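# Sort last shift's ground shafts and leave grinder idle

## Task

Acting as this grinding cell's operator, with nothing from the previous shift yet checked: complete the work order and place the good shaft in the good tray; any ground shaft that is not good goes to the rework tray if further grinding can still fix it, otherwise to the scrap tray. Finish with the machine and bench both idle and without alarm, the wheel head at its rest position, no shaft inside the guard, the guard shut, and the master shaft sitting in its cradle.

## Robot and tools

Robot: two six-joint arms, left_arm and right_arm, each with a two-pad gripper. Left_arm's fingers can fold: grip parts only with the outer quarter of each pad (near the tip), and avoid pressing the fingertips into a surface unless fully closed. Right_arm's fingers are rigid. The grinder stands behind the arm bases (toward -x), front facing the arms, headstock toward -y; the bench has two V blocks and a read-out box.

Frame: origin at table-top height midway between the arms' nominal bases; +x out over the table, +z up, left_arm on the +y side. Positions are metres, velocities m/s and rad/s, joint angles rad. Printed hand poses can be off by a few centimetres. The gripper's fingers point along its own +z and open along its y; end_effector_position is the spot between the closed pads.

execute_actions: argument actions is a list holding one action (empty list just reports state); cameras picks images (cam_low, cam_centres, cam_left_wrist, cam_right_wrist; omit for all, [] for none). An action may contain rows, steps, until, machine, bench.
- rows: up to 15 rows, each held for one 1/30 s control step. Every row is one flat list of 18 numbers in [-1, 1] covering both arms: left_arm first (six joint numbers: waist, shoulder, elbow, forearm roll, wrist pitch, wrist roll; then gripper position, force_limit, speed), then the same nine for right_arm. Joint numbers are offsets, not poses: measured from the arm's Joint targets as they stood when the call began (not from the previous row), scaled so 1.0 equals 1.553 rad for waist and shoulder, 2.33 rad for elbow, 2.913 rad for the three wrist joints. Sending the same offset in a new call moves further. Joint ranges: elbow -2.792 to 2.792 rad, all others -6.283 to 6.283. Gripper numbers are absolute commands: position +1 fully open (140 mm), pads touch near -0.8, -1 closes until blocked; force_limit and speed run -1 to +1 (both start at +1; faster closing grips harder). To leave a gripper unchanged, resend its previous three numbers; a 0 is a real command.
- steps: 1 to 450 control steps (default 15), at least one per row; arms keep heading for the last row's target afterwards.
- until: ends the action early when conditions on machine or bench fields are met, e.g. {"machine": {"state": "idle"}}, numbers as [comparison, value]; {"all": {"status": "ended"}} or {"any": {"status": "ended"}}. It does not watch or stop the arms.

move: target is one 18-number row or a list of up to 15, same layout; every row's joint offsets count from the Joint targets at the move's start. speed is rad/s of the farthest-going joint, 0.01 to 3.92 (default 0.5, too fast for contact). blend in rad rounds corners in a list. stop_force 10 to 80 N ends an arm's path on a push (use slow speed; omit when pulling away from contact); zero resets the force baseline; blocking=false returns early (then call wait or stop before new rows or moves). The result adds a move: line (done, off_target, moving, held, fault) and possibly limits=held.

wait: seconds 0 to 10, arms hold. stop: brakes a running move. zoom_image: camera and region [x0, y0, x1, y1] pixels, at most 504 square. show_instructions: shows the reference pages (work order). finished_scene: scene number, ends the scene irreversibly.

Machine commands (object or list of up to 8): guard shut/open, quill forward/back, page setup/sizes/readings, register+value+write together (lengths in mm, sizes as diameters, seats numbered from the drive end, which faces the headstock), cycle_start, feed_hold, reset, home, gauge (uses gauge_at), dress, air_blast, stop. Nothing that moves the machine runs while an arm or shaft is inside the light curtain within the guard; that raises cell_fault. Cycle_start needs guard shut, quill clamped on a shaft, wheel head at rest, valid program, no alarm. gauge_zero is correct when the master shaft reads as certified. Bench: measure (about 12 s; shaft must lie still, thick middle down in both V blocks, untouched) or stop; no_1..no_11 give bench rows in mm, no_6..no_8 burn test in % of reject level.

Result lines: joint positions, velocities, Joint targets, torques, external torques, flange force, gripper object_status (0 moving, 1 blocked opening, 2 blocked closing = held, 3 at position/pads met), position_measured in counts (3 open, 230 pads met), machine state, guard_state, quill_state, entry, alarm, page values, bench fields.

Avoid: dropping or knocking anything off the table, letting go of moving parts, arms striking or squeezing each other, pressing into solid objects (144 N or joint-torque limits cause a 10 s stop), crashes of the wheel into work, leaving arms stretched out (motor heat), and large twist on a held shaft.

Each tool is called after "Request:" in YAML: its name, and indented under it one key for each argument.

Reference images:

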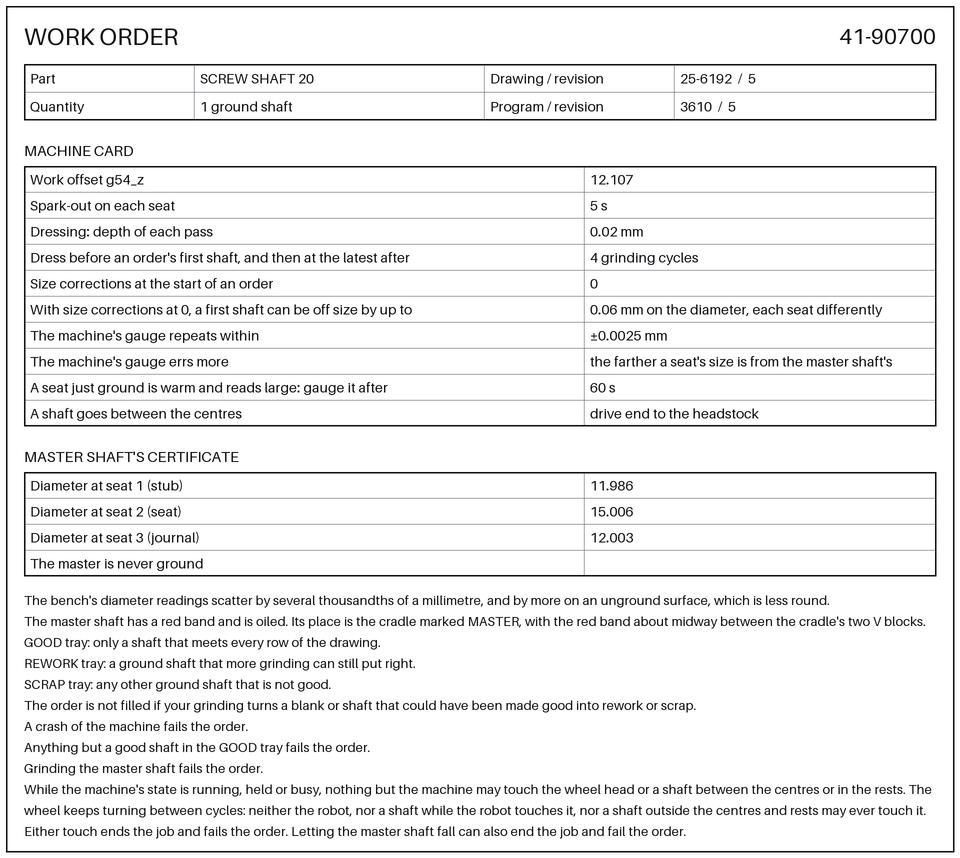

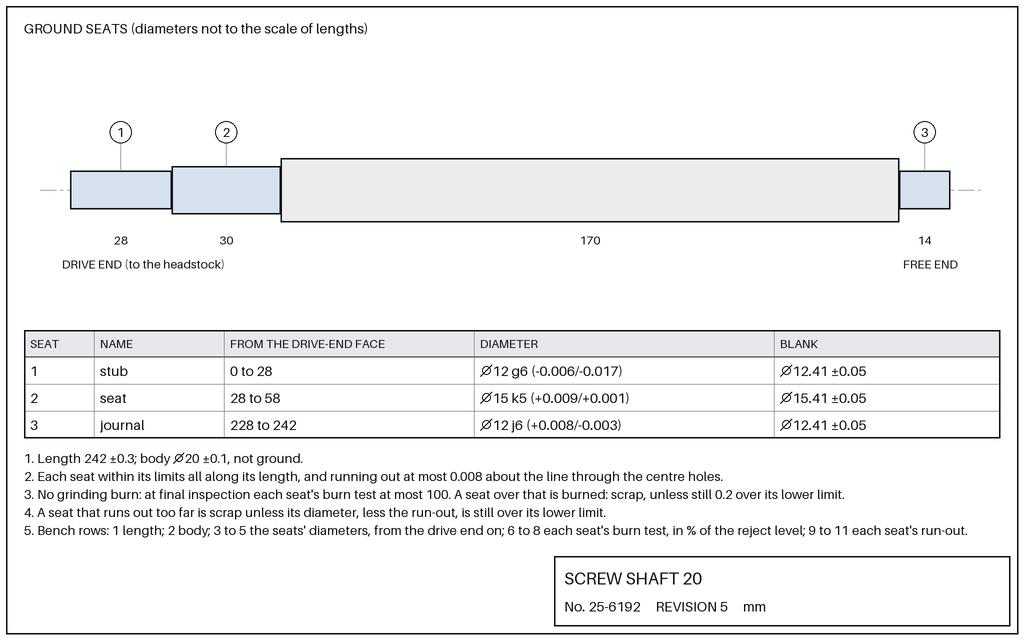

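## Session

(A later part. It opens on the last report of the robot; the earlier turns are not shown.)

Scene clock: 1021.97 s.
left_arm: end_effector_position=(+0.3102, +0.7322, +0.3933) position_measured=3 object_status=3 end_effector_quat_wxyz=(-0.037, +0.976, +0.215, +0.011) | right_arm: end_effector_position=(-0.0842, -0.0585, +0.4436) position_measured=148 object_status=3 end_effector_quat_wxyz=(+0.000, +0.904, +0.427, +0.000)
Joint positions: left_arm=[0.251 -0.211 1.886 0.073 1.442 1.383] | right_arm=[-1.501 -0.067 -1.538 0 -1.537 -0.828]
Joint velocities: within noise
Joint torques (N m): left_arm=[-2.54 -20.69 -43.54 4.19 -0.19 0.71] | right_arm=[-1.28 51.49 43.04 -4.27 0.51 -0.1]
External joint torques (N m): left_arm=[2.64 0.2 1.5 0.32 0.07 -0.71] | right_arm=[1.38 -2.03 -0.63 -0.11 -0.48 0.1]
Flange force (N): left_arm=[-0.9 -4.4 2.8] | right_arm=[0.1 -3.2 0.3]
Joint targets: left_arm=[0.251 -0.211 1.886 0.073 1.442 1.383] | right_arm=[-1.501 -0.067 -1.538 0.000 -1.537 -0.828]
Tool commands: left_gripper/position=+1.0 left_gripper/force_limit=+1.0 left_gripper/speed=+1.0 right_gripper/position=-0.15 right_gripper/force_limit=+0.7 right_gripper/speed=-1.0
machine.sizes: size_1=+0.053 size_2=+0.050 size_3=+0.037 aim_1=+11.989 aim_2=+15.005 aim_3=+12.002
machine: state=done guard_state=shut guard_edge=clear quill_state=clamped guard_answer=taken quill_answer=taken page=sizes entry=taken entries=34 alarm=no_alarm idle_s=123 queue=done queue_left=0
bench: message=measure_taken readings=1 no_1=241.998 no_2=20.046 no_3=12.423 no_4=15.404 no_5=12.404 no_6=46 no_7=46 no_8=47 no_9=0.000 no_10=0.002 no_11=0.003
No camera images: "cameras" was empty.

Request:
execute_actions:
  actions:
    - {"machine":{"page":"readings","cycle_start":true},"steps":450,"until":{"all":{"status":"ended"}}}
  cameras: []

Request:
wait:
  seconds: 10
  cameras: []

Request:
execute_actions:
  actions:
    - {"steps":450,"until":{"machine":{"state":["!=","running"]}}}
  cameras: []

Request:
execute_actions:
  actions:
    - {"steps":450,"until":{"machine":{"state":["!=","running"]}}}
  cameras: []

Request:
execute_actions:
  actions:
    - {"steps":450,"until":{"machine":{"state":["!=","running"]}}}
  cameras: []

Request:
execute_actions:
  actions:
    - {"steps":450,"until":{"machine":{"state":["!=","running"]}}}
  cameras: []

Request:
execute_actions:
  actions:
    - {"steps":450,"until":{"machine":{"state":["!=","running"]}}}
  cameras: []

Request:
execute_actions:
  actions:
    - {"steps":450,"until":{"machine":{"state":["!=","running"]}}}
  cameras: []

Request:
execute_actions:
  actions:
    - {"steps":450,"until":{"machine":{"state":["!=","running"]}}}
  cameras: []

Request:
execute_actions:
  actions:
    - {"steps":450,"until":{"machine":{"state":["!=","running"]}}}
  cameras: []

Request:
execute_actions:
  actions:
    - {"steps":450,"until":{"machine":{"state":["!=","running"]}}}
  cameras: []

Request:
execute_actions:
  actions:
    - {"steps":450,"until":{"machine":{"state":["!=","running"]}}}
  cameras: []

Request:
execute_actions:
  actions:
    - {"steps":450,"until":{"machine":{"state":["!=","running"]}}}
  cameras: []

Request:
execute_actions:
  actions:
    - {"steps":450,"until":{"machine":{"state":["!=","running"]}}}
  cameras: []

Request:
execute_actions:
  actions:
    - {"steps":450,"until":{"machine":{"state":["!=","running"]}}}
  cameras: []

Request:
execute_actions:
  actions:
    - {"steps":450,"until":{"machine":{"state":["!=","running"]}}}
  cameras: []

Scene clock: 1060.70 s.
left_arm: end_effector_position=(+0.3102, +0.7322, +0.3933) position_measured=3 object_status=3 end_effector_quat_wxyz=(-0.037, +0.976, +0.215, +0.011) | right_arm: end_effector_position=(-0.0842, -0.0585, +0.4436) position_measured=148 object_status=3 end_effector_quat_wxyz=(+0.000, +0.904, +0.427, +0.000)
Joint positions: left_arm=[0.251 -0.211 1.886 0.073 1.442 1.383] | right_arm=[-1.501 -0.067 -1.538 0 -1.537 -0.828]
Joint velocities: within noise
Joint torques (N m): left_arm=[-2.56 -20.37 -43.48 4.24 -0.2 0.69] | right_arm=[-0.73 51.38 42.8 -4.24 0.5 -0.15]
External joint torques (N m): left_arm=[2.65 -0.02 1.52 0.25 0.08 -0.69] | right_arm=[0.94 -2.86 -0.68 -0.11 -0.47 0.15]
Flange force (N): left_arm=[-1.3 -4.5 2.7] | right_arm=[1.5 -3.5 0.5]
Joint targets: left_arm=[0.251 -0.211 1.886 0.073 1.442 1.383] | right_arm=[-1.501 -0.067 -1.538 0.000 -1.537 -0.828]
Tool commands: left_gripper/position=+1.0 left_gripper/force_limit=+1.0 left_gripper/speed=+1.0 right_gripper/position=-0.15 right_gripper/force_limit=+0.7 right_gripper/speed=-1.0
machine.readings: gauge_d=+12.096 gauge_d_1=+0.000 gauge_d_2=+0.000 gauge_d_3=+0.000 pos_x=-353.452 pos_z=+14.000 load_peak=+0.0 cycles=+1
machine: state=running guard_state=shut guard_edge=clear quill_state=clamped guard_answer=taken quill_answer=taken page=readings entry=taken entries=35 alarm=no_alarm idle_s=162 queue=running queue_left=0
bench: message=measure_taken readings=1 no_1=241.998 no_2=20.046 no_3=12.423 no_4=15.404 no_5=12.404 no_6=46 no_7=46 no_8=47 no_9=0.000 no_10=0.002 no_11=0.003
No camera images: "cameras" was empty.

Scene clock: 1070.70 s.
left_arm: end_effector_position=(+0.3102, +0.7322, +0.3933) position_measured=3 object_status=3 end_effector_quat_wxyz=(-0.037, +0.976, +0.215, +0.011) | right_arm: end_effector_position=(-0.0842, -0.0585, +0.4436) position_measured=148 object_status=3 end_effector_quat_wxyz=(+0.000, +0.904, +0.427, +0.000)
Joint positions: left_arm=[0.251 -0.211 1.886 0.073 1.442 1.383] | right_arm=[-1.501 -0.067 -1.538 0 -1.537 -0.828]
Joint velocities: within noise
Joint torques (N m): left_arm=[-2.28 -20.78 -43.36 4.18 -0.17 0.7] | right_arm=[-1.07 52.11 42.78 -4.34 0.51 -0.02]
External joint torques (N m): left_arm=[2.4 0.23 1.35 0.32 0.06 -0.71] | right_arm=[1.3 -3.6 -0.65 -0.01 -0.47 0.02]
Flange force (N): left_arm=[-0.7 -3.8 2.5] | right_arm=[2.2 -4.6 0.5]
Joint targets: left_arm=[0.251 -0.211 1.886 0.073 1.442 1.383] | right_arm=[-1.501 -0.067 -1.538 0.000 -1.537 -0.828]
Tool commands: left_gripper/position=+1.0 left_gripper/force_limit=+1.0 left_gripper/speed=+1.0 right_gripper/position=-0.15 right_gripper/force_limit=+0.7 right_gripper/speed=-1.0
machine.readings: gauge_d=+12.096 gauge_d_1=+0.000 gauge_d_2=+0.000 gauge_d_3=+0.000 pos_x=-353.552 pos_z=+14.000 load_peak=+0.0 cycles=+1
machine: state=running guard_state=shut guard_edge=clear quill_state=clamped guard_answer=taken quill_answer=taken page=readings entry=taken entries=35 alarm=no_alarm idle_s=172 queue=running queue_left=0
bench: message=measure_taken readings=1 no_1=241.998 no_2=20.046 no_3=12.423 no_4=15.404 no_5=12.404 no_6=46 no_7=46 no_8=47 no_9=0.000 no_10=0.002 no_11=0.003
wait: 10.00 s
No camera images: "cameras" was empty.

Scene clock: 1085.90 s.
left_arm: end_effector_position=(+0.3102, +0.7322, +0.3933) position_measured=3 object_status=3 end_effector_quat_wxyz=(-0.037, +0.976, +0.215, +0.011) | right_arm: end_effector_position=(-0.0842, -0.0585, +0.4436) position_measured=148 object_status=3 end_effector_quat_wxyz=(+0.000, +0.904, +0.427, +0.000)
Joint positions: left_arm=[0.251 -0.211 1.886 0.073 1.442 1.383] | right_arm=[-1.501 -0.067 -1.538 0 -1.537 -0.828]
Joint velocities: within noise
Joint torques (N m): left_arm=[-2.44 -20.75 -43.46 4.21 -0.17 0.7] | right_arm=[-0.68 52.13 42.8 -4.34 0.57 -0.04]
External joint torques (N m): left_arm=[2.55 0.23 1.46 0.29 0.06 -0.71] | right_arm=[0.97 -3.94 -0.7 0 -0.53 0.04]
Flange force (N): left_arm=[-0.8 -4.2 2.7] | right_arm=[2.9 -4.5 0.5]
Joint targets: left_arm=[0.251 -0.211 1.886 0.073 1.442 1.383] | right_arm=[-1.501 -0.067 -1.538 0.000 -1.537 -0.828]
Tool commands: left_gripper/position=+1.0 left_gripper/force_limit=+1.0 left_gripper/speed=+1.0 right_gripper/position=-0.15 right_gripper/force_limit=+0.7 right_gripper/speed=-1.0
machine.readings: gauge_d=+12.096 gauge_d_1=+0.000 gauge_d_2=+0.000 gauge_d_3=+0.000 pos_x=-353.704 pos_z=+14.000 load_peak=+0.0 cycles=+1
machine: state=running guard_state=shut guard_edge=clear quill_state=clamped guard_answer=taken quill_answer=taken page=readings entry=taken entries=35 alarm=no_alarm idle_s=187 queue=running queue_left=0
bench: message=measure_taken readings=1 no_1=241.998 no_2=20.046 no_3=12.423 no_4=15.404 no_5=12.404 no_6=46 no_7=46 no_8=47 no_9=0.000 no_10=0.002 no_11=0.003
No camera images: "cameras" was empty.

Scene clock: 1101.10 s.
left_arm: end_effector_position=(+0.3102, +0.7322, +0.3933) position_measured=3 object_status=3 end_effector_quat_wxyz=(-0.037, +0.976, +0.215, +0.011) | right_arm: end_effector_position=(-0.0842, -0.0585, +0.4436) position_measured=148 object_status=3 end_effector_quat_wxyz=(+0.000, +0.904, +0.427, +0.000)
Joint positions: left_arm=[0.251 -0.211 1.886 0.073 1.442 1.383] | right_arm=[-1.501 -0.067 -1.538 0 -1.537 -0.828]
Joint velocities: within noise
Joint torques (N m): left_arm=[-2.24 -20.84 -43.58 4.17 -0.2 0.69] | right_arm=[-0.45 51.62 42.7 -4.36 0.5 -0.04]
External joint torques (N m): left_arm=[2.37 0.2 1.56 0.34 0.08 -0.7] | right_arm=[0.59 -2.55 -0.41 -0.01 -0.47 0.04]
Flange force (N): left_arm=[-1.1 -3.8 2.8] | right_arm=[2.0 -3.0 0.0]
Joint targets: left_arm=[0.251 -0.211 1.886 0.073 1.442 1.383] | right_arm=[-1.501 -0.067 -1.538 0.000 -1.537 -0.828]
Tool commands: left_gripper/position=+1.0 left_gripper/force_limit=+1.0 left_gripper/speed=+1.0 right_gripper/position=-0.15 right_gripper/force_limit=+0.7 right_gripper/speed=-1.0
machine.readings: gauge_d=+12.096 gauge_d_1=+0.000 gauge_d_2=+0.000 gauge_d_3=+0.000 pos_x=-353.797 pos_z=+14.000 load_peak=+0.0 cycles=+1
machine: state=running guard_state=shut guard_edge=clear quill_state=clamped guard_answer=taken quill_answer=taken page=readings entry=taken entries=35 alarm=no_alarm idle_s=202 queue=running queue_left=0
bench: message=measure_taken readings=1 no_1=241.998 no_2=20.046 no_3=12.423 no_4=15.404 no_5=12.404 no_6=46 no_7=46 no_8=47 no_9=0.000 no_10=0.002 no_11=0.003
No camera images: "cameras" was empty.

Scene clock: 1116.30 s.
left_arm: end_effector_position=(+0.3102, +0.7322, +0.3933) position_measured=3 object_status=3 end_effector_quat_wxyz=(-0.037, +0.976, +0.215, +0.011) | right_arm: end_effector_position=(-0.0842, -0.0585, +0.4436) position_measured=148 object_status=3 end_effector_quat_wxyz=(+0.000, +0.904, +0.427, +0.000)
Joint positions: left_arm=[0.251 -0.211 1.886 0.073 1.442 1.383] | right_arm=[-1.501 -0.067 -1.538 0 -1.537 -0.828]
Joint velocities: within noise
Joint torques (N m): left_arm=[-2.26 -20.88 -43.63 4.23 -0.2 0.64] | right_arm=[-1.17 51.55 42.87 -4.31 0.56 -0.17]
External joint torques (N m): left_arm=[2.31 0.73 1.73 0.25 0.08 -0.64] | right_arm=[1.27 -2.3 -0.55 -0.06 -0.53 0.17]
Flange force (N): left_arm=[-0.4 -3.7 3.2] | right_arm=[0.6 -3.5 0.1]
Joint targets: left_arm=[0.251 -0.211 1.886 0.073 1.442 1.383] | right_arm=[-1.501 -0.067 -1.538 0.000 -1.537 -0.828]
Tool commands: left_gripper/position=+1.0 left_gripper/force_limit=+1.0 left_gripper/speed=+1.0 right_gripper/position=-0.15 right_gripper/force_limit=+0.7 right_gripper/speed=-1.0
machine.readings: gauge_d=+12.096 gauge_d_1=+0.000 gauge_d_2=+0.000 gauge_d_3=+0.000 pos_x=-353.828 pos_z=+14.000 load_peak=+1.2 cycles=+1
machine: state=running guard_state=shut guard_edge=clear quill_state=clamped guard_answer=taken quill_answer=taken page=readings entry=taken entries=35 alarm=no_alarm idle_s=217 queue=running queue_left=0
bench: message=measure_taken readings=1 no_1=241.998 no_2=20.046 no_3=12.423 no_4=15.404 no_5=12.404 no_6=46 no_7=46 no_8=47 no_9=0.000 no_10=0.002 no_11=0.003
No camera images: "cameras" was empty.

Scene clock: 1131.50 s.
left_arm: end_effector_position=(+0.3102, +0.7322, +0.3933) position_measured=3 object_status=3 end_effector_quat_wxyz=(-0.037, +0.976, +0.215, +0.011) | right_arm: end_effector_position=(-0.0842, -0.0585, +0.4436) position_measured=148 object_status=3 end_effector_quat_wxyz=(+0.000, +0.904, +0.427, +0.000)
Joint positions: left_arm=[0.251 -0.211 1.886 0.073 1.442 1.383] | right_arm=[-1.501 -0.067 -1.538 0 -1.537 -0.828]
Joint velocities: within noise
Joint torques (N m): left_arm=[-2.32 -20.78 -43.46 4.14 -0.17 0.65] | right_arm=[-0.94 51.43 42.64 -4.29 0.59 -0.09]
External joint torques (N m): left_arm=[2.35 0.67 1.45 0.35 0.05 -0.65] | right_arm=[1.13 -2.74 -0.49 -0.06 -0.55 0.09]
Flange force (N): left_arm=[-0.1 -3.8 2.8] | right_arm=[1.4 -3.8 0.0]
Joint targets: left_arm=[0.251 -0.211 1.886 0.073 1.442 1.383] | right_arm=[-1.501 -0.067 -1.538 0.000 -1.537 -0.828]
Tool commands: left_gripper/position=+1.0 left_gripper/force_limit=+1.0 left_gripper/speed=+1.0 right_gripper/position=-0.15 right_gripper/force_limit=+0.7 right_gripper/speed=-1.0
machine.readings: gauge_d=+12.096 gauge_d_1=+0.000 gauge_d_2=+0.000 gauge_d_3=+0.000 pos_x=-22.834 pos_z=+43.000 load_peak=+1.2 cycles=+1
machine: state=running guard_state=shut guard_edge=clear quill_state=clamped guard_answer=taken quill_answer=taken page=readings entry=taken entries=35 alarm=no_alarm idle_s=232 queue=running queue_left=0
bench: message=measure_taken readings=1 no_1=241.998 no_2=20.046 no_3=12.423 no_4=15.404 no_5=12.404 no_6=46 no_7=46 no_8=47 no_9=0.000 no_10=0.002 no_11=0.003
No camera images: "cameras" was empty.

Scene clock: 1146.70 s.
left_arm: end_effector_position=(+0.3102, +0.7322, +0.3933) position_measured=3 object_status=3 end_effector_quat_wxyz=(-0.037, +0.976, +0.215, +0.011) | right_arm: end_effector_position=(-0.0842, -0.0585, +0.4436) position_measured=148 object_status=3 end_effector_quat_wxyz=(+0.000, +0.904, +0.427, +0.000)
Joint positions: left_arm=[0.251 -0.211 1.886 0.073 1.442 1.383] | right_arm=[-1.501 -0.067 -1.538 0 -1.537 -0.828]
Joint velocities: within noise
Joint torques (N m): left_arm=[-2.23 -20.76 -43.61 4.2 -0.13 0.71] | right_arm=[-1.04 51.57 43.08 -4.25 0.51 -0.07]
External joint torques (N m): left_arm=[2.28 0.63 1.68 0.29 0.02 -0.72] | right_arm=[1.22 -2.81 -0.86 -0.11 -0.47 0.07]
Flange force (N): left_arm=[-0.6 -3.5 3.2] | right_arm=[0.9 -3.6 0.8]
Joint targets: left_arm=[0.251 -0.211 1.886 0.073 1.442 1.383] | right_arm=[-1.501 -0.067 -1.538 0.000 -1.537 -0.828]
Tool commands: left_gripper/position=+1.0 left_gripper/force_limit=+1.0 left_gripper/speed=+1.0 right_gripper/position=-0.15 right_gripper/force_limit=+0.7 right_gripper/speed=-1.0
machine.readings: gauge_d=+12.096 gauge_d_1=+0.000 gauge_d_2=+0.000 gauge_d_3=+0.000 pos_x=-350.456 pos_z=+43.000 load_peak=+1.2 cycles=+1
machine: state=running guard_state=shut guard_edge=clear quill_state=clamped guard_answer=taken quill_answer=taken page=readings entry=taken entries=35 alarm=no_alarm idle_s=247 queue=running queue_left=0
bench: message=measure_taken readings=1 no_1=241.998 no_2=20.046 no_3=12.423 no_4=15.404 no_5=12.404 no_6=46 no_7=46 no_8=47 no_9=0.000 no_10=0.002 no_11=0.003
No camera images: "cameras" was empty.

Scene clock: 1161.90 s.
left_arm: end_effector_position=(+0.3102, +0.7322, +0.3933) position_measured=3 object_status=3 end_effector_quat_wxyz=(-0.037, +0.976, +0.215, +0.011) | right_arm: end_effector_position=(-0.0842, -0.0585, +0.4436) position_measured=148 object_status=3 end_effector_quat_wxyz=(+0.000, +0.904, +0.427, +0.000)
Joint positions: left_arm=[0.251 -0.211 1.886 0.073 1.442 1.383] | right_arm=[-1.501 -0.067 -1.538 0 -1.537 -0.828]
Joint velocities: within noise
Joint torques (N m): left_arm=[-2.38 -20.46 -43.46 4.17 -0.15 0.67] | right_arm=[-0.37 52.12 42.76 -4.38 0.46 -0.05]
External joint torques (N m): left_arm=[2.46 0.04 1.4 0.33 0.03 -0.68] | right_arm=[0.43 -2.52 -0.29 -0.01 -0.43 0.05]
Flange force (N): left_arm=[-1.1 -4.1 2.6] | right_arm=[2.3 -2.9 -0.1]
Joint targets: left_arm=[0.251 -0.211 1.886 0.073 1.442 1.383] | right_arm=[-1.501 -0.067 -1.538 0.000 -1.537 -0.828]
Tool commands: left_gripper/position=+1.0 left_gripper/force_limit=+1.0 left_gripper/speed=+1.0 right_gripper/position=-0.15 right_gripper/force_limit=+0.7 right_gripper/speed=-1.0
machine.readings: gauge_d=+12.096 gauge_d_1=+0.000 gauge_d_2=+0.000 gauge_d_3=+0.000 pos_x=-350.608 pos_z=+43.000 load_peak=+1.2 cycles=+1
machine: state=running guard_state=shut guard_edge=clear quill_state=clamped guard_answer=taken quill_answer=taken page=readings entry=taken entries=35 alarm=no_alarm idle_s=262 queue=running queue_left=0
bench: message=measure_taken readings=1 no_1=241.998 no_2=20.046 no_3=12.423 no_4=15.404 no_5=12.404 no_6=46 no_7=46 no_8=47 no_9=0.000 no_10=0.002 no_11=0.003
No camera images: "cameras" was empty.

Scene clock: 1177.10 s.
left_arm: end_effector_position=(+0.3102, +0.7322, +0.3933) position_measured=3 object_status=3 end_effector_quat_wxyz=(-0.037, +0.976, +0.215, +0.011) | right_arm: end_effector_position=(-0.0842, -0.0585, +0.4436) position_measured=148 object_status=3 end_effector_quat_wxyz=(+0.000, +0.904, +0.427, +0.000)
Joint positions: left_arm=[0.251 -0.211 1.886 0.073 1.442 1.383] | right_arm=[-1.501 -0.067 -1.538 0 -1.537 -0.828]
Joint velocities: within noise
Joint torques (N m): left_arm=[-2.27 -20.62 -43.71 4.21 -0.18 0.66] | right_arm=[0.05 51.96 42.89 -4.3 0.53 -0.1]
External joint torques (N m): left_arm=[2.35 0.32 1.75 0.27 0.06 -0.66] | right_arm=[0.11 -2.88 -0.55 -0.07 -0.5 0.1]
Flange force (N): left_arm=[-1.1 -3.8 3.2] | right_arm=[2.7 -2.6 0.2]
Joint targets: left_arm=[0.251 -0.211 1.886 0.073 1.442 1.383] | right_arm=[-1.501 -0.067 -1.538 0.000 -1.537 -0.828]
Tool commands: left_gripper/position=+1.0 left_gripper/force_limit=+1.0 left_gripper/speed=+1.0 right_gripper/position=-0.15 right_gripper/force_limit=+0.7 right_gripper/speed=-1.0
machine.readings: gauge_d=+12.096 gauge_d_1=+0.000 gauge_d_2=+0.000 gauge_d_3=+0.000 pos_x=-350.760 pos_z=+43.000 load_peak=+1.2 cycles=+1
machine: state=running guard_state=shut guard_edge=clear quill_state=clamped guard_answer=taken quill_answer=taken page=readings entry=taken entries=35 alarm=no_alarm idle_s=277 queue=running queue_left=0
bench: message=measure_taken readings=1 no_1=241.998 no_2=20.046 no_3=12.423 no_4=15.404 no_5=12.404 no_6=46 no_7=46 no_8=47 no_9=0.000 no_10=0.002 no_11=0.003
No camera images: "cameras" was empty.

Scene clock: 1192.30 s.
left_arm: end_effector_position=(+0.3102, +0.7322, +0.3933) position_measured=3 object_status=3 end_effector_quat_wxyz=(-0.037, +0.976, +0.215, +0.011) | right_arm: end_effector_position=(-0.0842, -0.0585, +0.4436) position_measured=148 object_status=3 end_effector_quat_wxyz=(+0.000, +0.904, +0.427, +0.000)
Joint positions: left_arm=[0.251 -0.211 1.886 0.073 1.442 1.383] | right_arm=[-1.501 -0.067 -1.538 0 -1.537 -0.828]
Joint velocities: within noise
Joint torques (N m): left_arm=[-2.46 -20.95 -43.53 4.19 -0.21 0.64] | right_arm=[0.1 52.18 42.67 -4.34 0.54 -0.04]
External joint torques (N m): left_arm=[2.52 0.65 1.51 0.3 0.09 -0.64] | right_arm=[-0.01 -2.68 -0.26 -0.04 -0.51 0.04]
Flange force (N): left_arm=[-0.2 -4.2 2.8] | right_arm=[3.0 -2.5 -0.3]
Joint targets: left_arm=[0.251 -0.211 1.886 0.073 1.442 1.383] | right_arm=[-1.501 -0.067 -1.538 0.000 -1.537 -0.828]
Tool commands: left_gripper/position=+1.0 left_gripper/force_limit=+1.0 left_gripper/speed=+1.0 right_gripper/position=-0.15 right_gripper/force_limit=+0.7 right_gripper/speed=-1.0
machine.readings: gauge_d=+12.096 gauge_d_1=+0.000 gauge_d_2=+0.000 gauge_d_3=+0.000 pos_x=-350.797 pos_z=+43.000 load_peak=+1.6 cycles=+1
machine: state=running guard_state=shut guard_edge=clear quill_state=clamped guard_answer=taken quill_answer=taken page=readings entry=taken entries=35 alarm=no_alarm idle_s=292 queue=running queue_left=0
bench: message=measure_taken readings=1 no_1=241.998 no_2=20.046 no_3=12.423 no_4=15.404 no_5=12.404 no_6=46 no_7=46 no_8=47 no_9=0.000 no_10=0.002 no_11=0.003
No camera images: "cameras" was empty.

Scene clock: 1207.50 s.
left_arm: end_effector_position=(+0.3102, +0.7322, +0.3933) position_measured=3 object_status=3 end_effector_quat_wxyz=(-0.037, +0.976, +0.215, +0.011) | right_arm: end_effector_position=(-0.0842, -0.0585, +0.4436) position_measured=148 object_status=3 end_effector_quat_wxyz=(+0.000, +0.904, +0.427, +0.000)
Joint positions: left_arm=[0.251 -0.211 1.886 0.073 1.442 1.383] | right_arm=[-1.501 -0.067 -1.538 0 -1.537 -0.828]
Joint velocities: within noise
Joint torques (N m): left_arm=[-2.34 -20.69 -43.39 4.24 -0.17 0.68] | right_arm=[-1.07 51.63 42.6 -4.4 0.57 -0.19]
External joint torques (N m): left_arm=[2.42 0.34 1.44 0.25 0.05 -0.68] | right_arm=[1.09 -1.72 -0.07 0.01 -0.55 0.19]
Flange force (N): left_arm=[-0.7 -3.9 2.7] | right_arm=[0.7 -3.3 -0.8]
Joint targets: left_arm=[0.251 -0.211 1.886 0.073 1.442 1.383] | right_arm=[-1.501 -0.067 -1.538 0.000 -1.537 -0.828]
Tool commands: left_gripper/position=+1.0 left_gripper/force_limit=+1.0 left_gripper/speed=+1.0 right_gripper/position=-0.15 right_gripper/force_limit=+0.7 right_gripper/speed=-1.0
machine.readings: gauge_d=+12.096 gauge_d_1=+0.000 gauge_d_2=+0.000 gauge_d_3=+0.000 pos_x=-350.828 pos_z=+43.000 load_peak=+1.6 cycles=+1
machine: state=running guard_state=shut guard_edge=clear quill_state=clamped guard_answer=taken quill_answer=taken page=readings entry=taken entries=35 alarm=no_alarm idle_s=307 queue=running queue_left=0
bench: message=measure_taken readings=1 no_1=241.998 no_2=20.046 no_3=12.423 no_4=15.404 no_5=12.404 no_6=46 no_7=46 no_8=47 no_9=0.000 no_10=0.002 no_11=0.003
No camera images: "cameras" was empty.

Scene clock: 1222.70 s.
left_arm: end_effector_position=(+0.3102, +0.7322, +0.3933) position_measured=3 object_status=3 end_effector_quat_wxyz=(-0.037, +0.976, +0.215, +0.011) | right_arm: end_effector_position=(-0.0842, -0.0585, +0.4436) position_measured=148 object_status=3 end_effector_quat_wxyz=(+0.000, +0.904, +0.427, +0.000)
Joint positions: left_arm=[0.251 -0.211 1.886 0.073 1.442 1.383] | right_arm=[-1.501 -0.067 -1.538 0 -1.537 -0.828]
Joint velocities: within noise
Joint torques (N m): left_arm=[-2.15 -20.86 -43.55 4.19 -0.21 0.66] | right_arm=[-0.63 51.35 42.68 -4.24 0.59 -0.1]
External joint torques (N m): left_arm=[2.25 0.46 1.57 0.3 0.1 -0.66] | right_arm=[0.64 -1.43 -0.13 -0.15 -0.56 0.1]
Flange force (N): left_arm=[-0.7 -3.6 2.8] | right_arm=[0.8 -2.3 -0.7]
Joint targets: left_arm=[0.251 -0.211 1.886 0.073 1.442 1.383] | right_arm=[-1.501 -0.067 -1.538 0.000 -1.537 -0.828]
Tool commands: left_gripper/position=+1.0 left_gripper/force_limit=+1.0 left_gripper/speed=+1.0 right_gripper/position=-0.15 right_gripper/force_limit=+0.7 right_gripper/speed=-1.0
machine.readings: gauge_d=+12.096 gauge_d_1=+0.000 gauge_d_2=+0.000 gauge_d_3=+0.000 pos_x=-353.352 pos_z=+235.000 load_peak=+1.6 cycles=+1
machine: state=running guard_state=shut guard_edge=clear quill_state=clamped guard_answer=taken quill_answer=taken page=readings entry=taken entries=35 alarm=no_alarm idle_s=322 queue=running queue_left=0
bench: message=measure_taken readings=1 no_1=241.998 no_2=20.046 no_3=12.423 no_4=15.404 no_5=12.404 no_6=46 no_7=46 no_8=47 no_9=0.000 no_10=0.002 no_11=0.003
No camera images: "cameras" was empty.

Scene clock: 1237.90 s.
left_arm: end_effector_position=(+0.3102, +0.7322, +0.3933) position_measured=3 object_status=3 end_effector_quat_wxyz=(-0.037, +0.976, +0.215, +0.011) | right_arm: end_effector_position=(-0.0842, -0.0585, +0.4436) position_measured=148 object_status=3 end_effector_quat_wxyz=(+0.000, +0.904, +0.427, +0.000)
Joint positions: left_arm=[0.251 -0.211 1.886 0.073 1.442 1.383] | right_arm=[-1.501 -0.067 -1.538 0 -1.537 -0.828]
Joint velocities: within noise
Joint torques (N m): left_arm=[-2.27 -20.6 -43.55 4.17 -0.18 0.66] | right_arm=[-0.66 52.07 42.81 -4.23 0.54 -0.13]
External joint torques (N m): left_arm=[2.25 0.84 1.72 0.3 0.06 -0.67] | right_arm=[0.73 -2.43 -0.43 -0.15 -0.52 0.13]
Flange force (N): left_arm=[-0.3 -3.5 3.2] | right_arm=[1.5 -3.1 0.0]
Joint targets: left_arm=[0.251 -0.211 1.886 0.073 1.442 1.383] | right_arm=[-1.501 -0.067 -1.538 0.000 -1.537 -0.828]
Tool commands: left_gripper/position=+1.0 left_gripper/force_limit=+1.0 left_gripper/speed=+1.0 right_gripper/position=-0.15 right_gripper/force_limit=+0.7 right_gripper/speed=-1.0
machine.readings: gauge_d=+12.096 gauge_d_1=+0.000 gauge_d_2=+0.000 gauge_d_3=+0.000 pos_x=-353.504 pos_z=+235.000 load_peak=+1.6 cycles=+1
machine: state=running guard_state=shut guard_edge=clear quill_state=clamped guard_answer=taken quill_answer=taken page=readings entry=taken entries=35 alarm=no_alarm idle_s=337 queue=running queue_left=0
bench: message=measure_taken readings=1 no_1=241.998 no_2=20.046 no_3=12.423 no_4=15.404 no_5=12.404 no_6=46 no_7=46 no_8=47 no_9=0.000 no_10=0.002 no_11=0.003
No camera images: "cameras" was empty.

Scene clock: 1253.10 s.
left_arm: end_effector_position=(+0.3102, +0.7322, +0.3933) position_measured=3 object_status=3 end_effector_quat_wxyz=(-0.037, +0.976, +0.215, +0.011) | right_arm: end_effector_position=(-0.0842, -0.0585, +0.4436) position_measured=148 object_status=3 end_effector_quat_wxyz=(+0.000, +0.904, +0.427, +0.000)
Joint positions: left_arm=[0.251 -0.211 1.886 0.073 1.442 1.383] | right_arm=[-1.501 -0.067 -1.538 0 -1.537 -0.828]
Joint velocities: within noise
Joint torques (N m): left_arm=[-2.18 -20.93 -43.58 4.2 -0.15 0.65] | right_arm=[-0.65 51.62 42.82 -4.36 0.46 -0.17]
External joint torques (N m): left_arm=[2.28 0.46 1.55 0.3 0.03 -0.65] | right_arm=[0.77 -2.43 -0.48 -0.02 -0.43 0.17]
Flange force (N): left_arm=[-0.6 -3.7 2.9] | right_arm=[1.4 -3.1 0.2]
Joint targets: left_arm=[0.251 -0.211 1.886 0.073 1.442 1.383] | right_arm=[-1.501 -0.067 -1.538 0.000 -1.537 -0.828]
Tool commands: left_gripper/position=+1.0 left_gripper/force_limit=+1.0 left_gripper/speed=+1.0 right_gripper/position=-0.15 right_gripper/force_limit=+0.7 right_gripper/speed=-1.0
machine.readings: gauge_d=+12.096 gauge_d_1=+0.000 gauge_d_2=+0.000 gauge_d_3=+0.000 pos_x=-353.656 pos_z=+235.000 load_peak=+1.6 cycles=+1
machine: state=running guard_state=shut guard_edge=clear quill_state=clamped guard_answer=taken quill_answer=taken page=readings entry=taken entries=35 alarm=no_alarm idle_s=352 queue=running queue_left=0
bench: message=measure_taken readings=1 no_1=241.998 no_2=20.046 no_3=12.423 no_4=15.404 no_5=12.404 no_6=46 no_7=46 no_8=47 no_9=0.000 no_10=0.002 no_11=0.003
No camera images: "cameras" was empty.

Scene clock: 1268.30 s.
left_arm: end_effector_position=(+0.3102, +0.7322, +0.3933) position_measured=3 object_status=3 end_effector_quat_wxyz=(-0.037, +0.976, +0.215, +0.011) | right_arm: end_effector_position=(-0.0842, -0.0585, +0.4436) position_measured=148 object_status=3 end_effector_quat_wxyz=(+0.000, +0.904, +0.427, +0.000)
Joint positions: left_arm=[0.251 -0.211 1.886 0.073 1.442 1.383] | right_arm=[-1.501 -0.067 -1.538 0 -1.537 -0.828]
Joint velocities: within noise
Joint torques (N m): left_arm=[-2 -20.7 -43.61 4.21 -0.22 0.65] | right_arm=[-1.25 51.61 42.79 -4.34 0.59 -0.1]
External joint torques (N m): left_arm=[2.14 -0.03 1.54 0.29 0.1 -0.66] | right_arm=[1.39 -2.29 -0.37 -0.04 -0.56 0.1]
Flange force (N): left_arm=[-1.5 -3.4 2.6] | right_arm=[0.7 -3.8 -0.2]
Joint targets: left_arm=[0.251 -0.211 1.886 0.073 1.442 1.383] | right_arm=[-1.501 -0.067 -1.538 0.000 -1.537 -0.828]
Tool commands: left_gripper/position=+1.0 left_gripper/force_limit=+1.0 left_gripper/speed=+1.0 right_gripper/position=-0.15 right_gripper/force_limit=+0.7 right_gripper/speed=-1.0
machine.readings: gauge_d=+12.096 gauge_d_1=+0.000 gauge_d_2=+0.000 gauge_d_3=+0.000 pos_x=-353.789 pos_z=+235.000 load_peak=+1.6 cycles=+1
machine: state=running guard_state=shut guard_edge=clear quill_state=clamped guard_answer=taken quill_answer=taken page=readings entry=taken entries=35 alarm=no_alarm idle_s=367 queue=running queue_left=0
bench: message=measure_taken readings=1 no_1=241.998 no_2=20.046 no_3=12.423 no_4=15.404 no_5=12.404 no_6=46 no_7=46 no_8=47 no_9=0.000 no_10=0.002 no_11=0.003
No camera images: "cameras" was empty.

Scene clock: 1283.50 s.
left_arm: end_effector_position=(+0.3102, +0.7322, +0.3933) position_measured=3 object_status=3 end_effector_quat_wxyz=(-0.037, +0.976, +0.215, +0.011) | right_arm: end_effector_position=(-0.0842, -0.0585, +0.4436) position_measured=148 object_status=3 end_effector_quat_wxyz=(+0.000, +0.904, +0.427, +0.000)
Joint positions: left_arm=[0.251 -0.211 1.886 0.073 1.442 1.383] | right_arm=[-1.501 -0.067 -1.538 0 -1.537 -0.828]
Joint velocities: within noise
Joint torques (N m): left_arm=[-2.44 -20.6 -43.5 4.24 -0.15 0.66] | right_arm=[-0.79 51.91 43.28 -4.31 0.52 -0.03]
External joint torques (N m): left_arm=[2.51 0.29 1.47 0.26 0.03 -0.66] | right_arm=[0.93 -2.95 -0.98 -0.06 -0.48 0.03]
Flange force (N): left_arm=[-0.7 -4.2 2.8] | right_arm=[1.3 -3.2 1.0]
Joint targets: left_arm=[0.251 -0.211 1.886 0.073 1.442 1.383] | right_arm=[-1.501 -0.067 -1.538 0.000 -1.537 -0.828]
Tool commands: left_gripper/position=+1.0 left_gripper/force_limit=+1.0 left_gripper/speed=+1.0 right_gripper/position=-0.15 right_gripper/force_limit=+0.7 right_gripper/speed=-1.0
machine.readings: gauge_d=+12.096 gauge_d_1=+0.000 gauge_d_2=+0.000 gauge_d_3=+0.000 pos_x=-353.820 pos_z=+235.000 load_peak=+1.6 cycles=+1
machine: state=running guard_state=shut guard_edge=clear quill_state=clamped guard_answer=taken quill_answer=taken page=readings entry=taken entries=35 alarm=no_alarm idle_s=382 queue=running queue_left=0
bench: message=measure_taken readings=1 no_1=241.998 no_2=20.046 no_3=12.423 no_4=15.404 no_5=12.404 no_6=46 no_7=46 no_8=47 no_9=0.000 no_10=0.002 no_11=0.003
No camera images: "cameras" was empty.

Request:
execute_actions:
  actions:
    - {"steps":450,"until":{"machine":{"state":["!=","running"]}}}
  cameras: []

Request:
wait:
  seconds: 10
  cameras: []

Request:
execute_actions:
  actions:
    - {"steps":450,"until":{"machine":{"idle_s":["=",62]}}}
  cameras: []

Request:
execute_actions:
  actions:
    - {"steps":450,"until":{"machine":{"idle_s":["=",62]}}}
  cameras: []

Request:
execute_actions:
  actions:
    - {"steps":450,"until":{"machine":{"idle_s":["=",62]}}}
  cameras: []

Scene clock: 1306.50 s.
left_arm: end_effector_position=(+0.3102, +0.7322, +0.3933) position_measured=3 object_status=3 end_effector_quat_wxyz=(-0.037, +0.976, +0.215, +0.011) | right_arm: end_effector_position=(-0.0842, -0.0585, +0.4436) position_measured=148 object_status=3 end_effector_quat_wxyz=(+0.000, +0.904, +0.427, +0.000)
Joint positions: left_arm=[0.251 -0.211 1.886 0.073 1.442 1.383] | right_arm=[-1.501 -0.067 -1.538 0 -1.537 -0.828]
Joint velocities: within noise
Joint torques (N m): left_arm=[-2.47 -20.7 -43.53 4.24 -0.18 0.66] | right_arm=[-0.68 51.43 42.94 -4.3 0.54 -0.04]
External joint torques (N m): left_arm=[2.56 0.35 1.52 0.25 0.06 -0.66] | right_arm=[0.85 -2.57 -0.75 -0.06 -0.51 0.04]
Flange force (N): left_arm=[-0.7 -4.3 2.8] | right_arm=[1.3 -2.9 0.5]
Joint targets: left_arm=[0.251 -0.211 1.886 0.073 1.442 1.383] | right_arm=[-1.501 -0.067 -1.538 0.000 -1.537 -0.828]
Tool commands: left_gripper/position=+1.0 left_gripper/force_limit=+1.0 left_gripper/speed=+1.0 right_gripper/position=-0.15 right_gripper/force_limit=+0.7 right_gripper/speed=-1.0
machine.readings: gauge_d=+12.096 gauge_d_1=+0.000 gauge_d_2=+0.000 gauge_d_3=+0.000 pos_x=+0.000 pos_z=+0.000 load_peak=+1.6 cycles=+2
machine: state=done guard_state=shut guard_edge=clear quill_state=clamped guard_answer=taken quill_answer=taken page=readings entry=taken entries=35 alarm=no_alarm idle_s=0 queue=done queue_left=0
bench: message=measure_taken readings=1 no_1=241.998 no_2=20.046 no_3=12.423 no_4=15.404 no_5=12.404 no_6=46 no_7=46 no_8=47 no_9=0.000 no_10=0.002 no_11=0.003
No camera images: "cameras" was empty.

Scene clock: 1316.50 s.
left_arm: end_effector_position=(+0.3102, +0.7322, +0.3933) position_measured=3 object_status=3 end_effector_quat_wxyz=(-0.037, +0.976, +0.215, +0.011) | right_arm: end_effector_position=(-0.0842, -0.0585, +0.4436) position_measured=148 object_status=3 end_effector_quat_wxyz=(+0.000, +0.904, +0.427, +0.000)
Joint positions: left_arm=[0.251 -0.211 1.886 0.073 1.442 1.383] | right_arm=[-1.501 -0.067 -1.538 0 -1.537 -0.828]
Joint velocities: within noise
Joint torques (N m): left_arm=[-2.22 -20.62 -43.46 4.22 -0.16 0.72] | right_arm=[-0.04 51.84 42.86 -4.32 0.57 0.01]
External joint torques (N m): left_arm=[2.3 0.24 1.5 0.27 0.05 -0.72] | right_arm=[0.13 -2.4 -0.46 -0.06 -0.54 -0.01]
Flange force (N): left_arm=[-1.0 -3.6 2.8] | right_arm=[2.3 -2.1 0.0]
Joint targets: left_arm=[0.251 -0.211 1.886 0.073 1.442 1.383] | right_arm=[-1.501 -0.067 -1.538 0.000 -1.537 -0.828]
Tool commands: left_gripper/position=+1.0 left_gripper/force_limit=+1.0 left_gripper/speed=+1.0 right_gripper/position=-0.15 right_gripper/force_limit=+0.7 right_gripper/speed=-1.0
machine.readings: gauge_d=+12.096 gauge_d_1=+0.000 gauge_d_2=+0.000 gauge_d_3=+0.000 pos_x=+0.000 pos_z=+0.000 load_peak=+1.6 cycles=+2
machine: state=done guard_state=shut guard_edge=clear quill_state=clamped guard_answer=taken quill_answer=taken page=readings entry=taken entries=35 alarm=no_alarm idle_s=10 queue=done queue_left=0
bench: message=measure_taken readings=1 no_1=241.998 no_2=20.046 no_3=12.423 no_4=15.404 no_5=12.404 no_6=46 no_7=46 no_8=47 no_9=0.000 no_10=0.002 no_11=0.003
wait: 10.00 s
No camera images: "cameras" was empty.

Scene clock: 1331.70 s.
left_arm: end_effector_position=(+0.3102, +0.7322, +0.3933) position_measured=3 object_status=3 end_effector_quat_wxyz=(-0.037, +0.976, +0.215, +0.011) | right_arm: end_effector_position=(-0.0842, -0.0585, +0.4436) position_measured=148 object_status=3 end_effector_quat_wxyz=(+0.000, +0.904, +0.427, +0.000)
Joint positions: left_arm=[0.251 -0.211 1.886 0.073 1.442 1.383] | right_arm=[-1.501 -0.067 -1.538 0 -1.537 -0.828]
Joint velocities: within noise
Joint torques (N m): left_arm=[-2.21 -20.98 -43.65 4.18 -0.19 0.65] | right_arm=[-0.53 51.63 42.67 -4.27 0.48 -0.03]
External joint torques (N m): left_arm=[2.28 0.65 1.69 0.31 0.07 -0.65] | right_arm=[0.71 -2.77 -0.41 -0.1 -0.44 0.03]
Flange force (N): left_arm=[-0.5 -3.6 3.1] | right_arm=[2.1 -3.3 0.1]
Joint targets: left_arm=[0.251 -0.211 1.886 0.073 1.442 1.383] | right_arm=[-1.501 -0.067 -1.538 0.000 -1.537 -0.828]
Tool commands: left_gripper/position=+1.0 left_gripper/force_limit=+1.0 left_gripper/speed=+1.0 right_gripper/position=-0.15 right_gripper/force_limit=+0.7 right_gripper/speed=-1.0
machine.readings: gauge_d=+12.096 gauge_d_1=+0.000 gauge_d_2=+0.000 gauge_d_3=+0.000 pos_x=+0.000 pos_z=+0.000 load_peak=+1.6 cycles=+2
machine: state=done guard_state=shut guard_edge=clear quill_state=clamped guard_answer=taken quill_answer=taken page=readings entry=taken entries=35 alarm=no_alarm idle_s=25 queue=done queue_left=0
bench: message=measure_taken readings=1 no_1=241.998 no_2=20.046 no_3=12.423 no_4=15.404 no_5=12.404 no_6=46 no_7=46 no_8=47 no_9=0.000 no_10=0.002 no_11=0.003
No camera images: "cameras" was empty.

Scene clock: 1346.90 s.
left_arm: end_effector_position=(+0.3102, +0.7322, +0.3933) position_measured=3 object_status=3 end_effector_quat_wxyz=(-0.037, +0.976, +0.215, +0.011) | right_arm: end_effector_position=(-0.0842, -0.0585, +0.4436) position_measured=148 object_status=3 end_effector_quat_wxyz=(+0.000, +0.904, +0.427, +0.000)
Joint positions: left_arm=[0.251 -0.211 1.886 0.073 1.442 1.383] | right_arm=[-1.501 -0.067 -1.538 0 -1.537 -0.828]
Joint velocities: within noise
Joint torques (N m): left_arm=[-2.26 -20.68 -43.59 4.24 -0.15 0.66] | right_arm=[-1 51.87 42.77 -4.26 0.53 -0.12]
External joint torques (N m): left_arm=[2.37 0.18 1.54 0.25 0.03 -0.67] | right_arm=[1.13 -2.81 -0.52 -0.11 -0.5 0.12]
Flange force (N): left_arm=[-1.1 -3.9 2.9] | right_arm=[1.4 -3.9 0.2]
Joint targets: left_arm=[0.251 -0.211 1.886 0.073 1.442 1.383] | right_arm=[-1.501 -0.067 -1.538 0.000 -1.537 -0.828]
Tool commands: left_gripper/position=+1.0 left_gripper/force_limit=+1.0 left_gripper/speed=+1.0 right_gripper/position=-0.15 right_gripper/force_limit=+0.7 right_gripper/speed=-1.0
machine.readings: gauge_d=+12.096 gauge_d_1=+0.000 gauge_d_2=+0.000 gauge_d_3=+0.000 pos_x=+0.000 pos_z=+0.000 load_peak=+1.6 cycles=+2
machine: state=done guard_state=shut guard_edge=clear quill_state=clamped guard_answer=taken quill_answer=taken page=readings entry=taken entries=35 alarm=no_alarm idle_s=40 queue=done queue_left=0
bench: message=measure_taken readings=1 no_1=241.998 no_2=20.046 no_3=12.423 no_4=15.404 no_5=12.404 no_6=46 no_7=46 no_8=47 no_9=0.000 no_10=0.002 no_11=0.003
No camera images: "cameras" was empty.

Scene clock: 1362.10 s.
left_arm: end_effector_position=(+0.3102, +0.7322, +0.3933) position_measured=3 object_status=3 end_effector_quat_wxyz=(-0.037, +0.976, +0.215, +0.011) | right_arm: end_effector_position=(-0.0842, -0.0585, +0.4436) position_measured=148 object_status=3 end_effector_quat_wxyz=(+0.000, +0.904, +0.427, +0.000)
Joint positions: left_arm=[0.251 -0.211 1.886 0.073 1.442 1.383] | right_arm=[-1.501 -0.067 -1.538 0 -1.537 -0.828]
Joint velocities: within noise
Joint torques (N m): left_arm=[-2.37 -20.46 -43.48 4.18 -0.18 0.64] | right_arm=[-0.63 51.55 42.67 -4.31 0.48 -0.04]
External joint torques (N m): left_arm=[2.45 0.11 1.45 0.31 0.06 -0.65] | right_arm=[0.73 -2.18 -0.24 -0.07 -0.45 0.04]
Flange force (N): left_arm=[-1.0 -4.1 2.7] | right_arm=[1.6 -3.0 -0.3]
Joint targets: left_arm=[0.251 -0.211 1.886 0.073 1.442 1.383] | right_arm=[-1.501 -0.067 -1.538 0.000 -1.537 -0.828]
Tool commands: left_gripper/position=+1.0 left_gripper/force_limit=+1.0 left_gripper/speed=+1.0 right_gripper/position=-0.15 right_gripper/force_limit=+0.7 right_gripper/speed=-1.0
machine.readings: gauge_d=+12.096 gauge_d_1=+0.000 gauge_d_2=+0.000 gauge_d_3=+0.000 pos_x=+0.000 pos_z=+0.000 load_peak=+1.6 cycles=+2
machine: state=done guard_state=shut guard_edge=clear quill_state=clamped guard_answer=taken quill_answer=taken page=readings entry=taken entries=35 alarm=no_alarm idle_s=55 queue=done queue_left=0
bench: message=measure_taken readings=1 no_1=241.998 no_2=20.046 no_3=12.423 no_4=15.404 no_5=12.404 no_6=46 no_7=46 no_8=47 no_9=0.000 no_10=0.002 no_11=0.003
No camera images: "cameras" was empty.

Request:
execute_actions:
  actions:
    - {"steps":240,"until":{"machine":{"idle_s":["=",62]}}}
  cameras: []

Request:
execute_actions:
  actions:
    - {"machine":[{"register":"gauge_at","value":1,"write":true,"gauge":true},{"register":"gauge_at","value":2,"write":true,"gauge":true},{"register":"gauge_at","value":3,"write":true,"gauge":true}],"steps":450,"until":{"all":{"status":"ended"}}}
  cameras: []

Request:
execute_actions:
  actions:
    - {"machine":[{"register":"gauge_at","value":1,"write":true,"gauge":true},{"register":"gauge_at","value":2,"write":true,"gauge":true},{"register":"gauge_at","value":3,"write":true,"gauge":true}],"steps":450,"until":{"all":{"status":"ended"}}}
  cameras: []

Request:
execute_actions:
  actions:
    - {"machine":[{"register":"gauge_at","value":1,"write":true,"gauge":true},{"register":"gauge_at","value":2,"write":true,"gauge":true},{"register":"gauge_at","value":3,"write":true,"gauge":true}],"steps":450,"until":{"all":{"status":"ended"}}}
  cameras: []

Scene clock: 1381.23 s.
left_arm: end_effector_position=(+0.3102, +0.7322, +0.3933) position_measured=3 object_status=3 end_effector_quat_wxyz=(-0.037, +0.976, +0.215, +0.011) | right_arm: end_effector_position=(-0.0842, -0.0585, +0.4436) position_measured=148 object_status=3 end_effector_quat_wxyz=(+0.000, +0.904, +0.427, +0.000)
Joint positions: left_arm=[0.251 -0.211 1.886 0.073 1.442 1.383] | right_arm=[-1.501 -0.067 -1.538 0 -1.537 -0.828]
Joint velocities: within noise
Joint torques (N m): left_arm=[-2.65 -21.03 -43.6 4.2 -0.21 0.67] | right_arm=[-1.11 51.93 42.53 -4.27 0.62 0]
External joint torques (N m): left_arm=[2.71 0.85 1.64 0.29 0.09 -0.67] | right_arm=[1.27 -3.07 -0.26 -0.09 -0.58 0]
Flange force (N): left_arm=[0.0 -4.5 3.1] | right_arm=[2.1 -4.5 -0.4]
Joint targets: left_arm=[0.251 -0.211 1.886 0.073 1.442 1.383] | right_arm=[-1.501 -0.067 -1.538 0.000 -1.537 -0.828]
Tool commands: left_gripper/position=+1.0 left_gripper/force_limit=+1.0 left_gripper/speed=+1.0 right_gripper/position=-0.15 right_gripper/force_limit=+0.7 right_gripper/speed=-1.0
machine.readings: gauge_d=+12.096 gauge_d_1=+0.000 gauge_d_2=+0.000 gauge_d_3=+0.000 pos_x=+0.000 pos_z=+0.000 load_peak=+1.6 cycles=+2
machine: state=done guard_state=shut guard_edge=clear quill_state=clamped guard_answer=taken quill_answer=taken page=readings entry=taken entries=35 alarm=no_alarm idle_s=74 queue=done queue_left=0
bench: message=measure_taken readings=1 no_1=241.998 no_2=20.046 no_3=12.423 no_4=15.404 no_5=12.404 no_6=46 no_7=46 no_8=47 no_9=0.000 no_10=0.002 no_11=0.003
No camera images: "cameras" was empty.

Scene clock: 1393.57 s.
left_arm: end_effector_position=(+0.3102, +0.7322, +0.3933) position_measured=3 object_status=3 end_effector_quat_wxyz=(-0.037, +0.976, +0.215, +0.011) | right_arm: end_effector_position=(-0.0842, -0.0585, +0.4436) position_measured=148 object_status=3 end_effector_quat_wxyz=(+0.000, +0.904, +0.427, +0.000)
Joint positions: left_arm=[0.251 -0.211 1.886 0.073 1.442 1.383] | right_arm=[-1.501 -0.067 -1.538 0 -1.537 -0.828]
Joint velocities: within noise
Joint torques (N m): left_arm=[-2.28 -20.33 -43.57 4.19 -0.2 0.66] | right_arm=[-0.64 51.69 42.86 -4.29 0.47 -0.11]
External joint torques (N m): left_arm=[2.32 0.21 1.64 0.3 0.08 -0.66] | right_arm=[0.76 -2.6 -0.51 -0.09 -0.43 0.11]
Flange force (N): left_arm=[-1.2 -3.8 2.9] | right_arm=[1.6 -3.2 0.2]
Joint targets: left_arm=[0.251 -0.211 1.886 0.073 1.442 1.383] | right_arm=[-1.501 -0.067 -1.538 0.000 -1.537 -0.828]
Tool commands: left_gripper/position=+1.0 left_gripper/force_limit=+1.0 left_gripper/speed=+1.0 right_gripper/position=-0.15 right_gripper/force_limit=+0.7 right_gripper/speed=-1.0
machine.readings: gauge_d=+12.034 gauge_d_1=+12.022 gauge_d_2=+15.036 gauge_d_3=+12.034 pos_x=+0.000 pos_z=+0.000 load_peak=+1.6 cycles=+2
machine: state=done guard_state=shut guard_edge=clear quill_state=clamped guard_answer=taken quill_answer=taken page=readings entry=taken entries=41 alarm=no_alarm idle_s=86 queue=done queue_left=0
bench: message=measure_taken readings=1 no_1=241.998 no_2=20.046 no_3=12.423 no_4=15.404 no_5=12.404 no_6=46 no_7=46 no_8=47 no_9=0.000 no_10=0.002 no_11=0.003
No camera images: "cameras" was empty.

Scene clock: 1405.90 s.
left_arm: end_effector_position=(+0.3102, +0.7322, +0.3933) position_measured=3 object_status=3 end_effector_quat_wxyz=(-0.037, +0.976, +0.215, +0.011) | right_arm: end_effector_position=(-0.0842, -0.0585, +0.4436) position_measured=148 object_status=3 end_effector_quat_wxyz=(+0.000, +0.904, +0.427, +0.000)
Joint positions: left_arm=[0.251 -0.211 1.886 0.073 1.442 1.383] | right_arm=[-1.501 -0.067 -1.538 0 -1.537 -0.828]
Joint velocities: within noise
Joint torques (N m): left_arm=[-1.9 -20.69 -43.53 4.2 -0.23 0.65] | right_arm=[-0.79 51.85 42.82 -4.32 0.54 -0.12]
External joint torques (N m): left_arm=[2 0.27 1.55 0.29 0.11 -0.66] | right_arm=[0.97 -2.89 -0.5 -0.05 -0.5 0.12]
Flange force (N): left_arm=[-1.1 -3.1 2.7] | right_arm=[1.8 -3.8 0.1]
Joint targets: left_arm=[0.251 -0.211 1.886 0.073 1.442 1.383] | right_arm=[-1.501 -0.067 -1.538 0.000 -1.537 -0.828]
Tool commands: left_gripper/position=+1.0 left_gripper/force_limit=+1.0 left_gripper/speed=+1.0 right_gripper/position=-0.15 right_gripper/force_limit=+0.7 right_gripper/speed=-1.0
machine.readings: gauge_d=+12.034 gauge_d_1=+12.021 gauge_d_2=+15.036 gauge_d_3=+12.034 pos_x=+0.000 pos_z=+0.000 load_peak=+1.6 cycles=+2
machine: state=done guard_state=shut guard_edge=clear quill_state=clamped guard_answer=taken quill_answer=taken page=readings entry=taken entries=47 alarm=no_alarm idle_s=99 queue=done queue_left=0
bench: message=measure_taken readings=1 no_1=241.998 no_2=20.046 no_3=12.423 no_4=15.404 no_5=12.404 no_6=46 no_7=46 no_8=47 no_9=0.000 no_10=0.002 no_11=0.003
No camera images: "cameras" was empty.

Scene clock: 1418.23 s.
left_arm: end_effector_position=(+0.3102, +0.7322, +0.3933) position_measured=3 object_status=3 end_effector_quat_wxyz=(-0.037, +0.976, +0.215, +0.011) | right_arm: end_effector_position=(-0.0842, -0.0585, +0.4436) position_measured=148 object_status=3 end_effector_quat_wxyz=(+0.000, +0.904, +0.427, +0.000)
Joint positions: left_arm=[0.251 -0.211 1.886 0.073 1.442 1.383] | right_arm=[-1.501 -0.067 -1.538 0 -1.537 -0.828]
Joint velocities: within noise
Joint torques (N m): left_arm=[-2.22 -20.5 -43.48 4.21 -0.15 0.67] | right_arm=[-0.95 51.54 42.7 -4.21 0.52 -0.11]
External joint torques (N m): left_arm=[2.28 0.32 1.55 0.28 0.03 -0.67] | right_arm=[1.14 -2.69 -0.47 -0.15 -0.49 0.11]
Flange force (N): left_arm=[-0.9 -3.7 2.9] | right_arm=[1.4 -3.8 0.1]
Joint targets: left_arm=[0.251 -0.211 1.886 0.073 1.442 1.383] | right_arm=[-1.501 -0.067 -1.538 0.000 -1.537 -0.828]
Tool commands: left_gripper/position=+1.0 left_gripper/force_limit=+1.0 left_gripper/speed=+1.0 right_gripper/position=-0.15 right_gripper/force_limit=+0.7 right_gripper/speed=-1.0
machine.readings: gauge_d=+12.033 gauge_d_1=+12.022 gauge_d_2=+15.037 gauge_d_3=+12.033 pos_x=+0.000 pos_z=+0.000 load_peak=+1.6 cycles=+2
machine: state=done guard_state=shut guard_edge=clear quill_state=clamped guard_answer=taken quill_answer=taken page=readings entry=taken entries=53 alarm=no_alarm idle_s=111 queue=done queue_left=0
bench: message=measure_taken readings=1 no_1=241.998 no_2=20.046 no_3=12.423 no_4=15.404 no_5=12.404 no_6=46 no_7=46 no_8=47 no_9=0.000 no_10=0.002 no_11=0.003
No camera images: "cameras" was empty.


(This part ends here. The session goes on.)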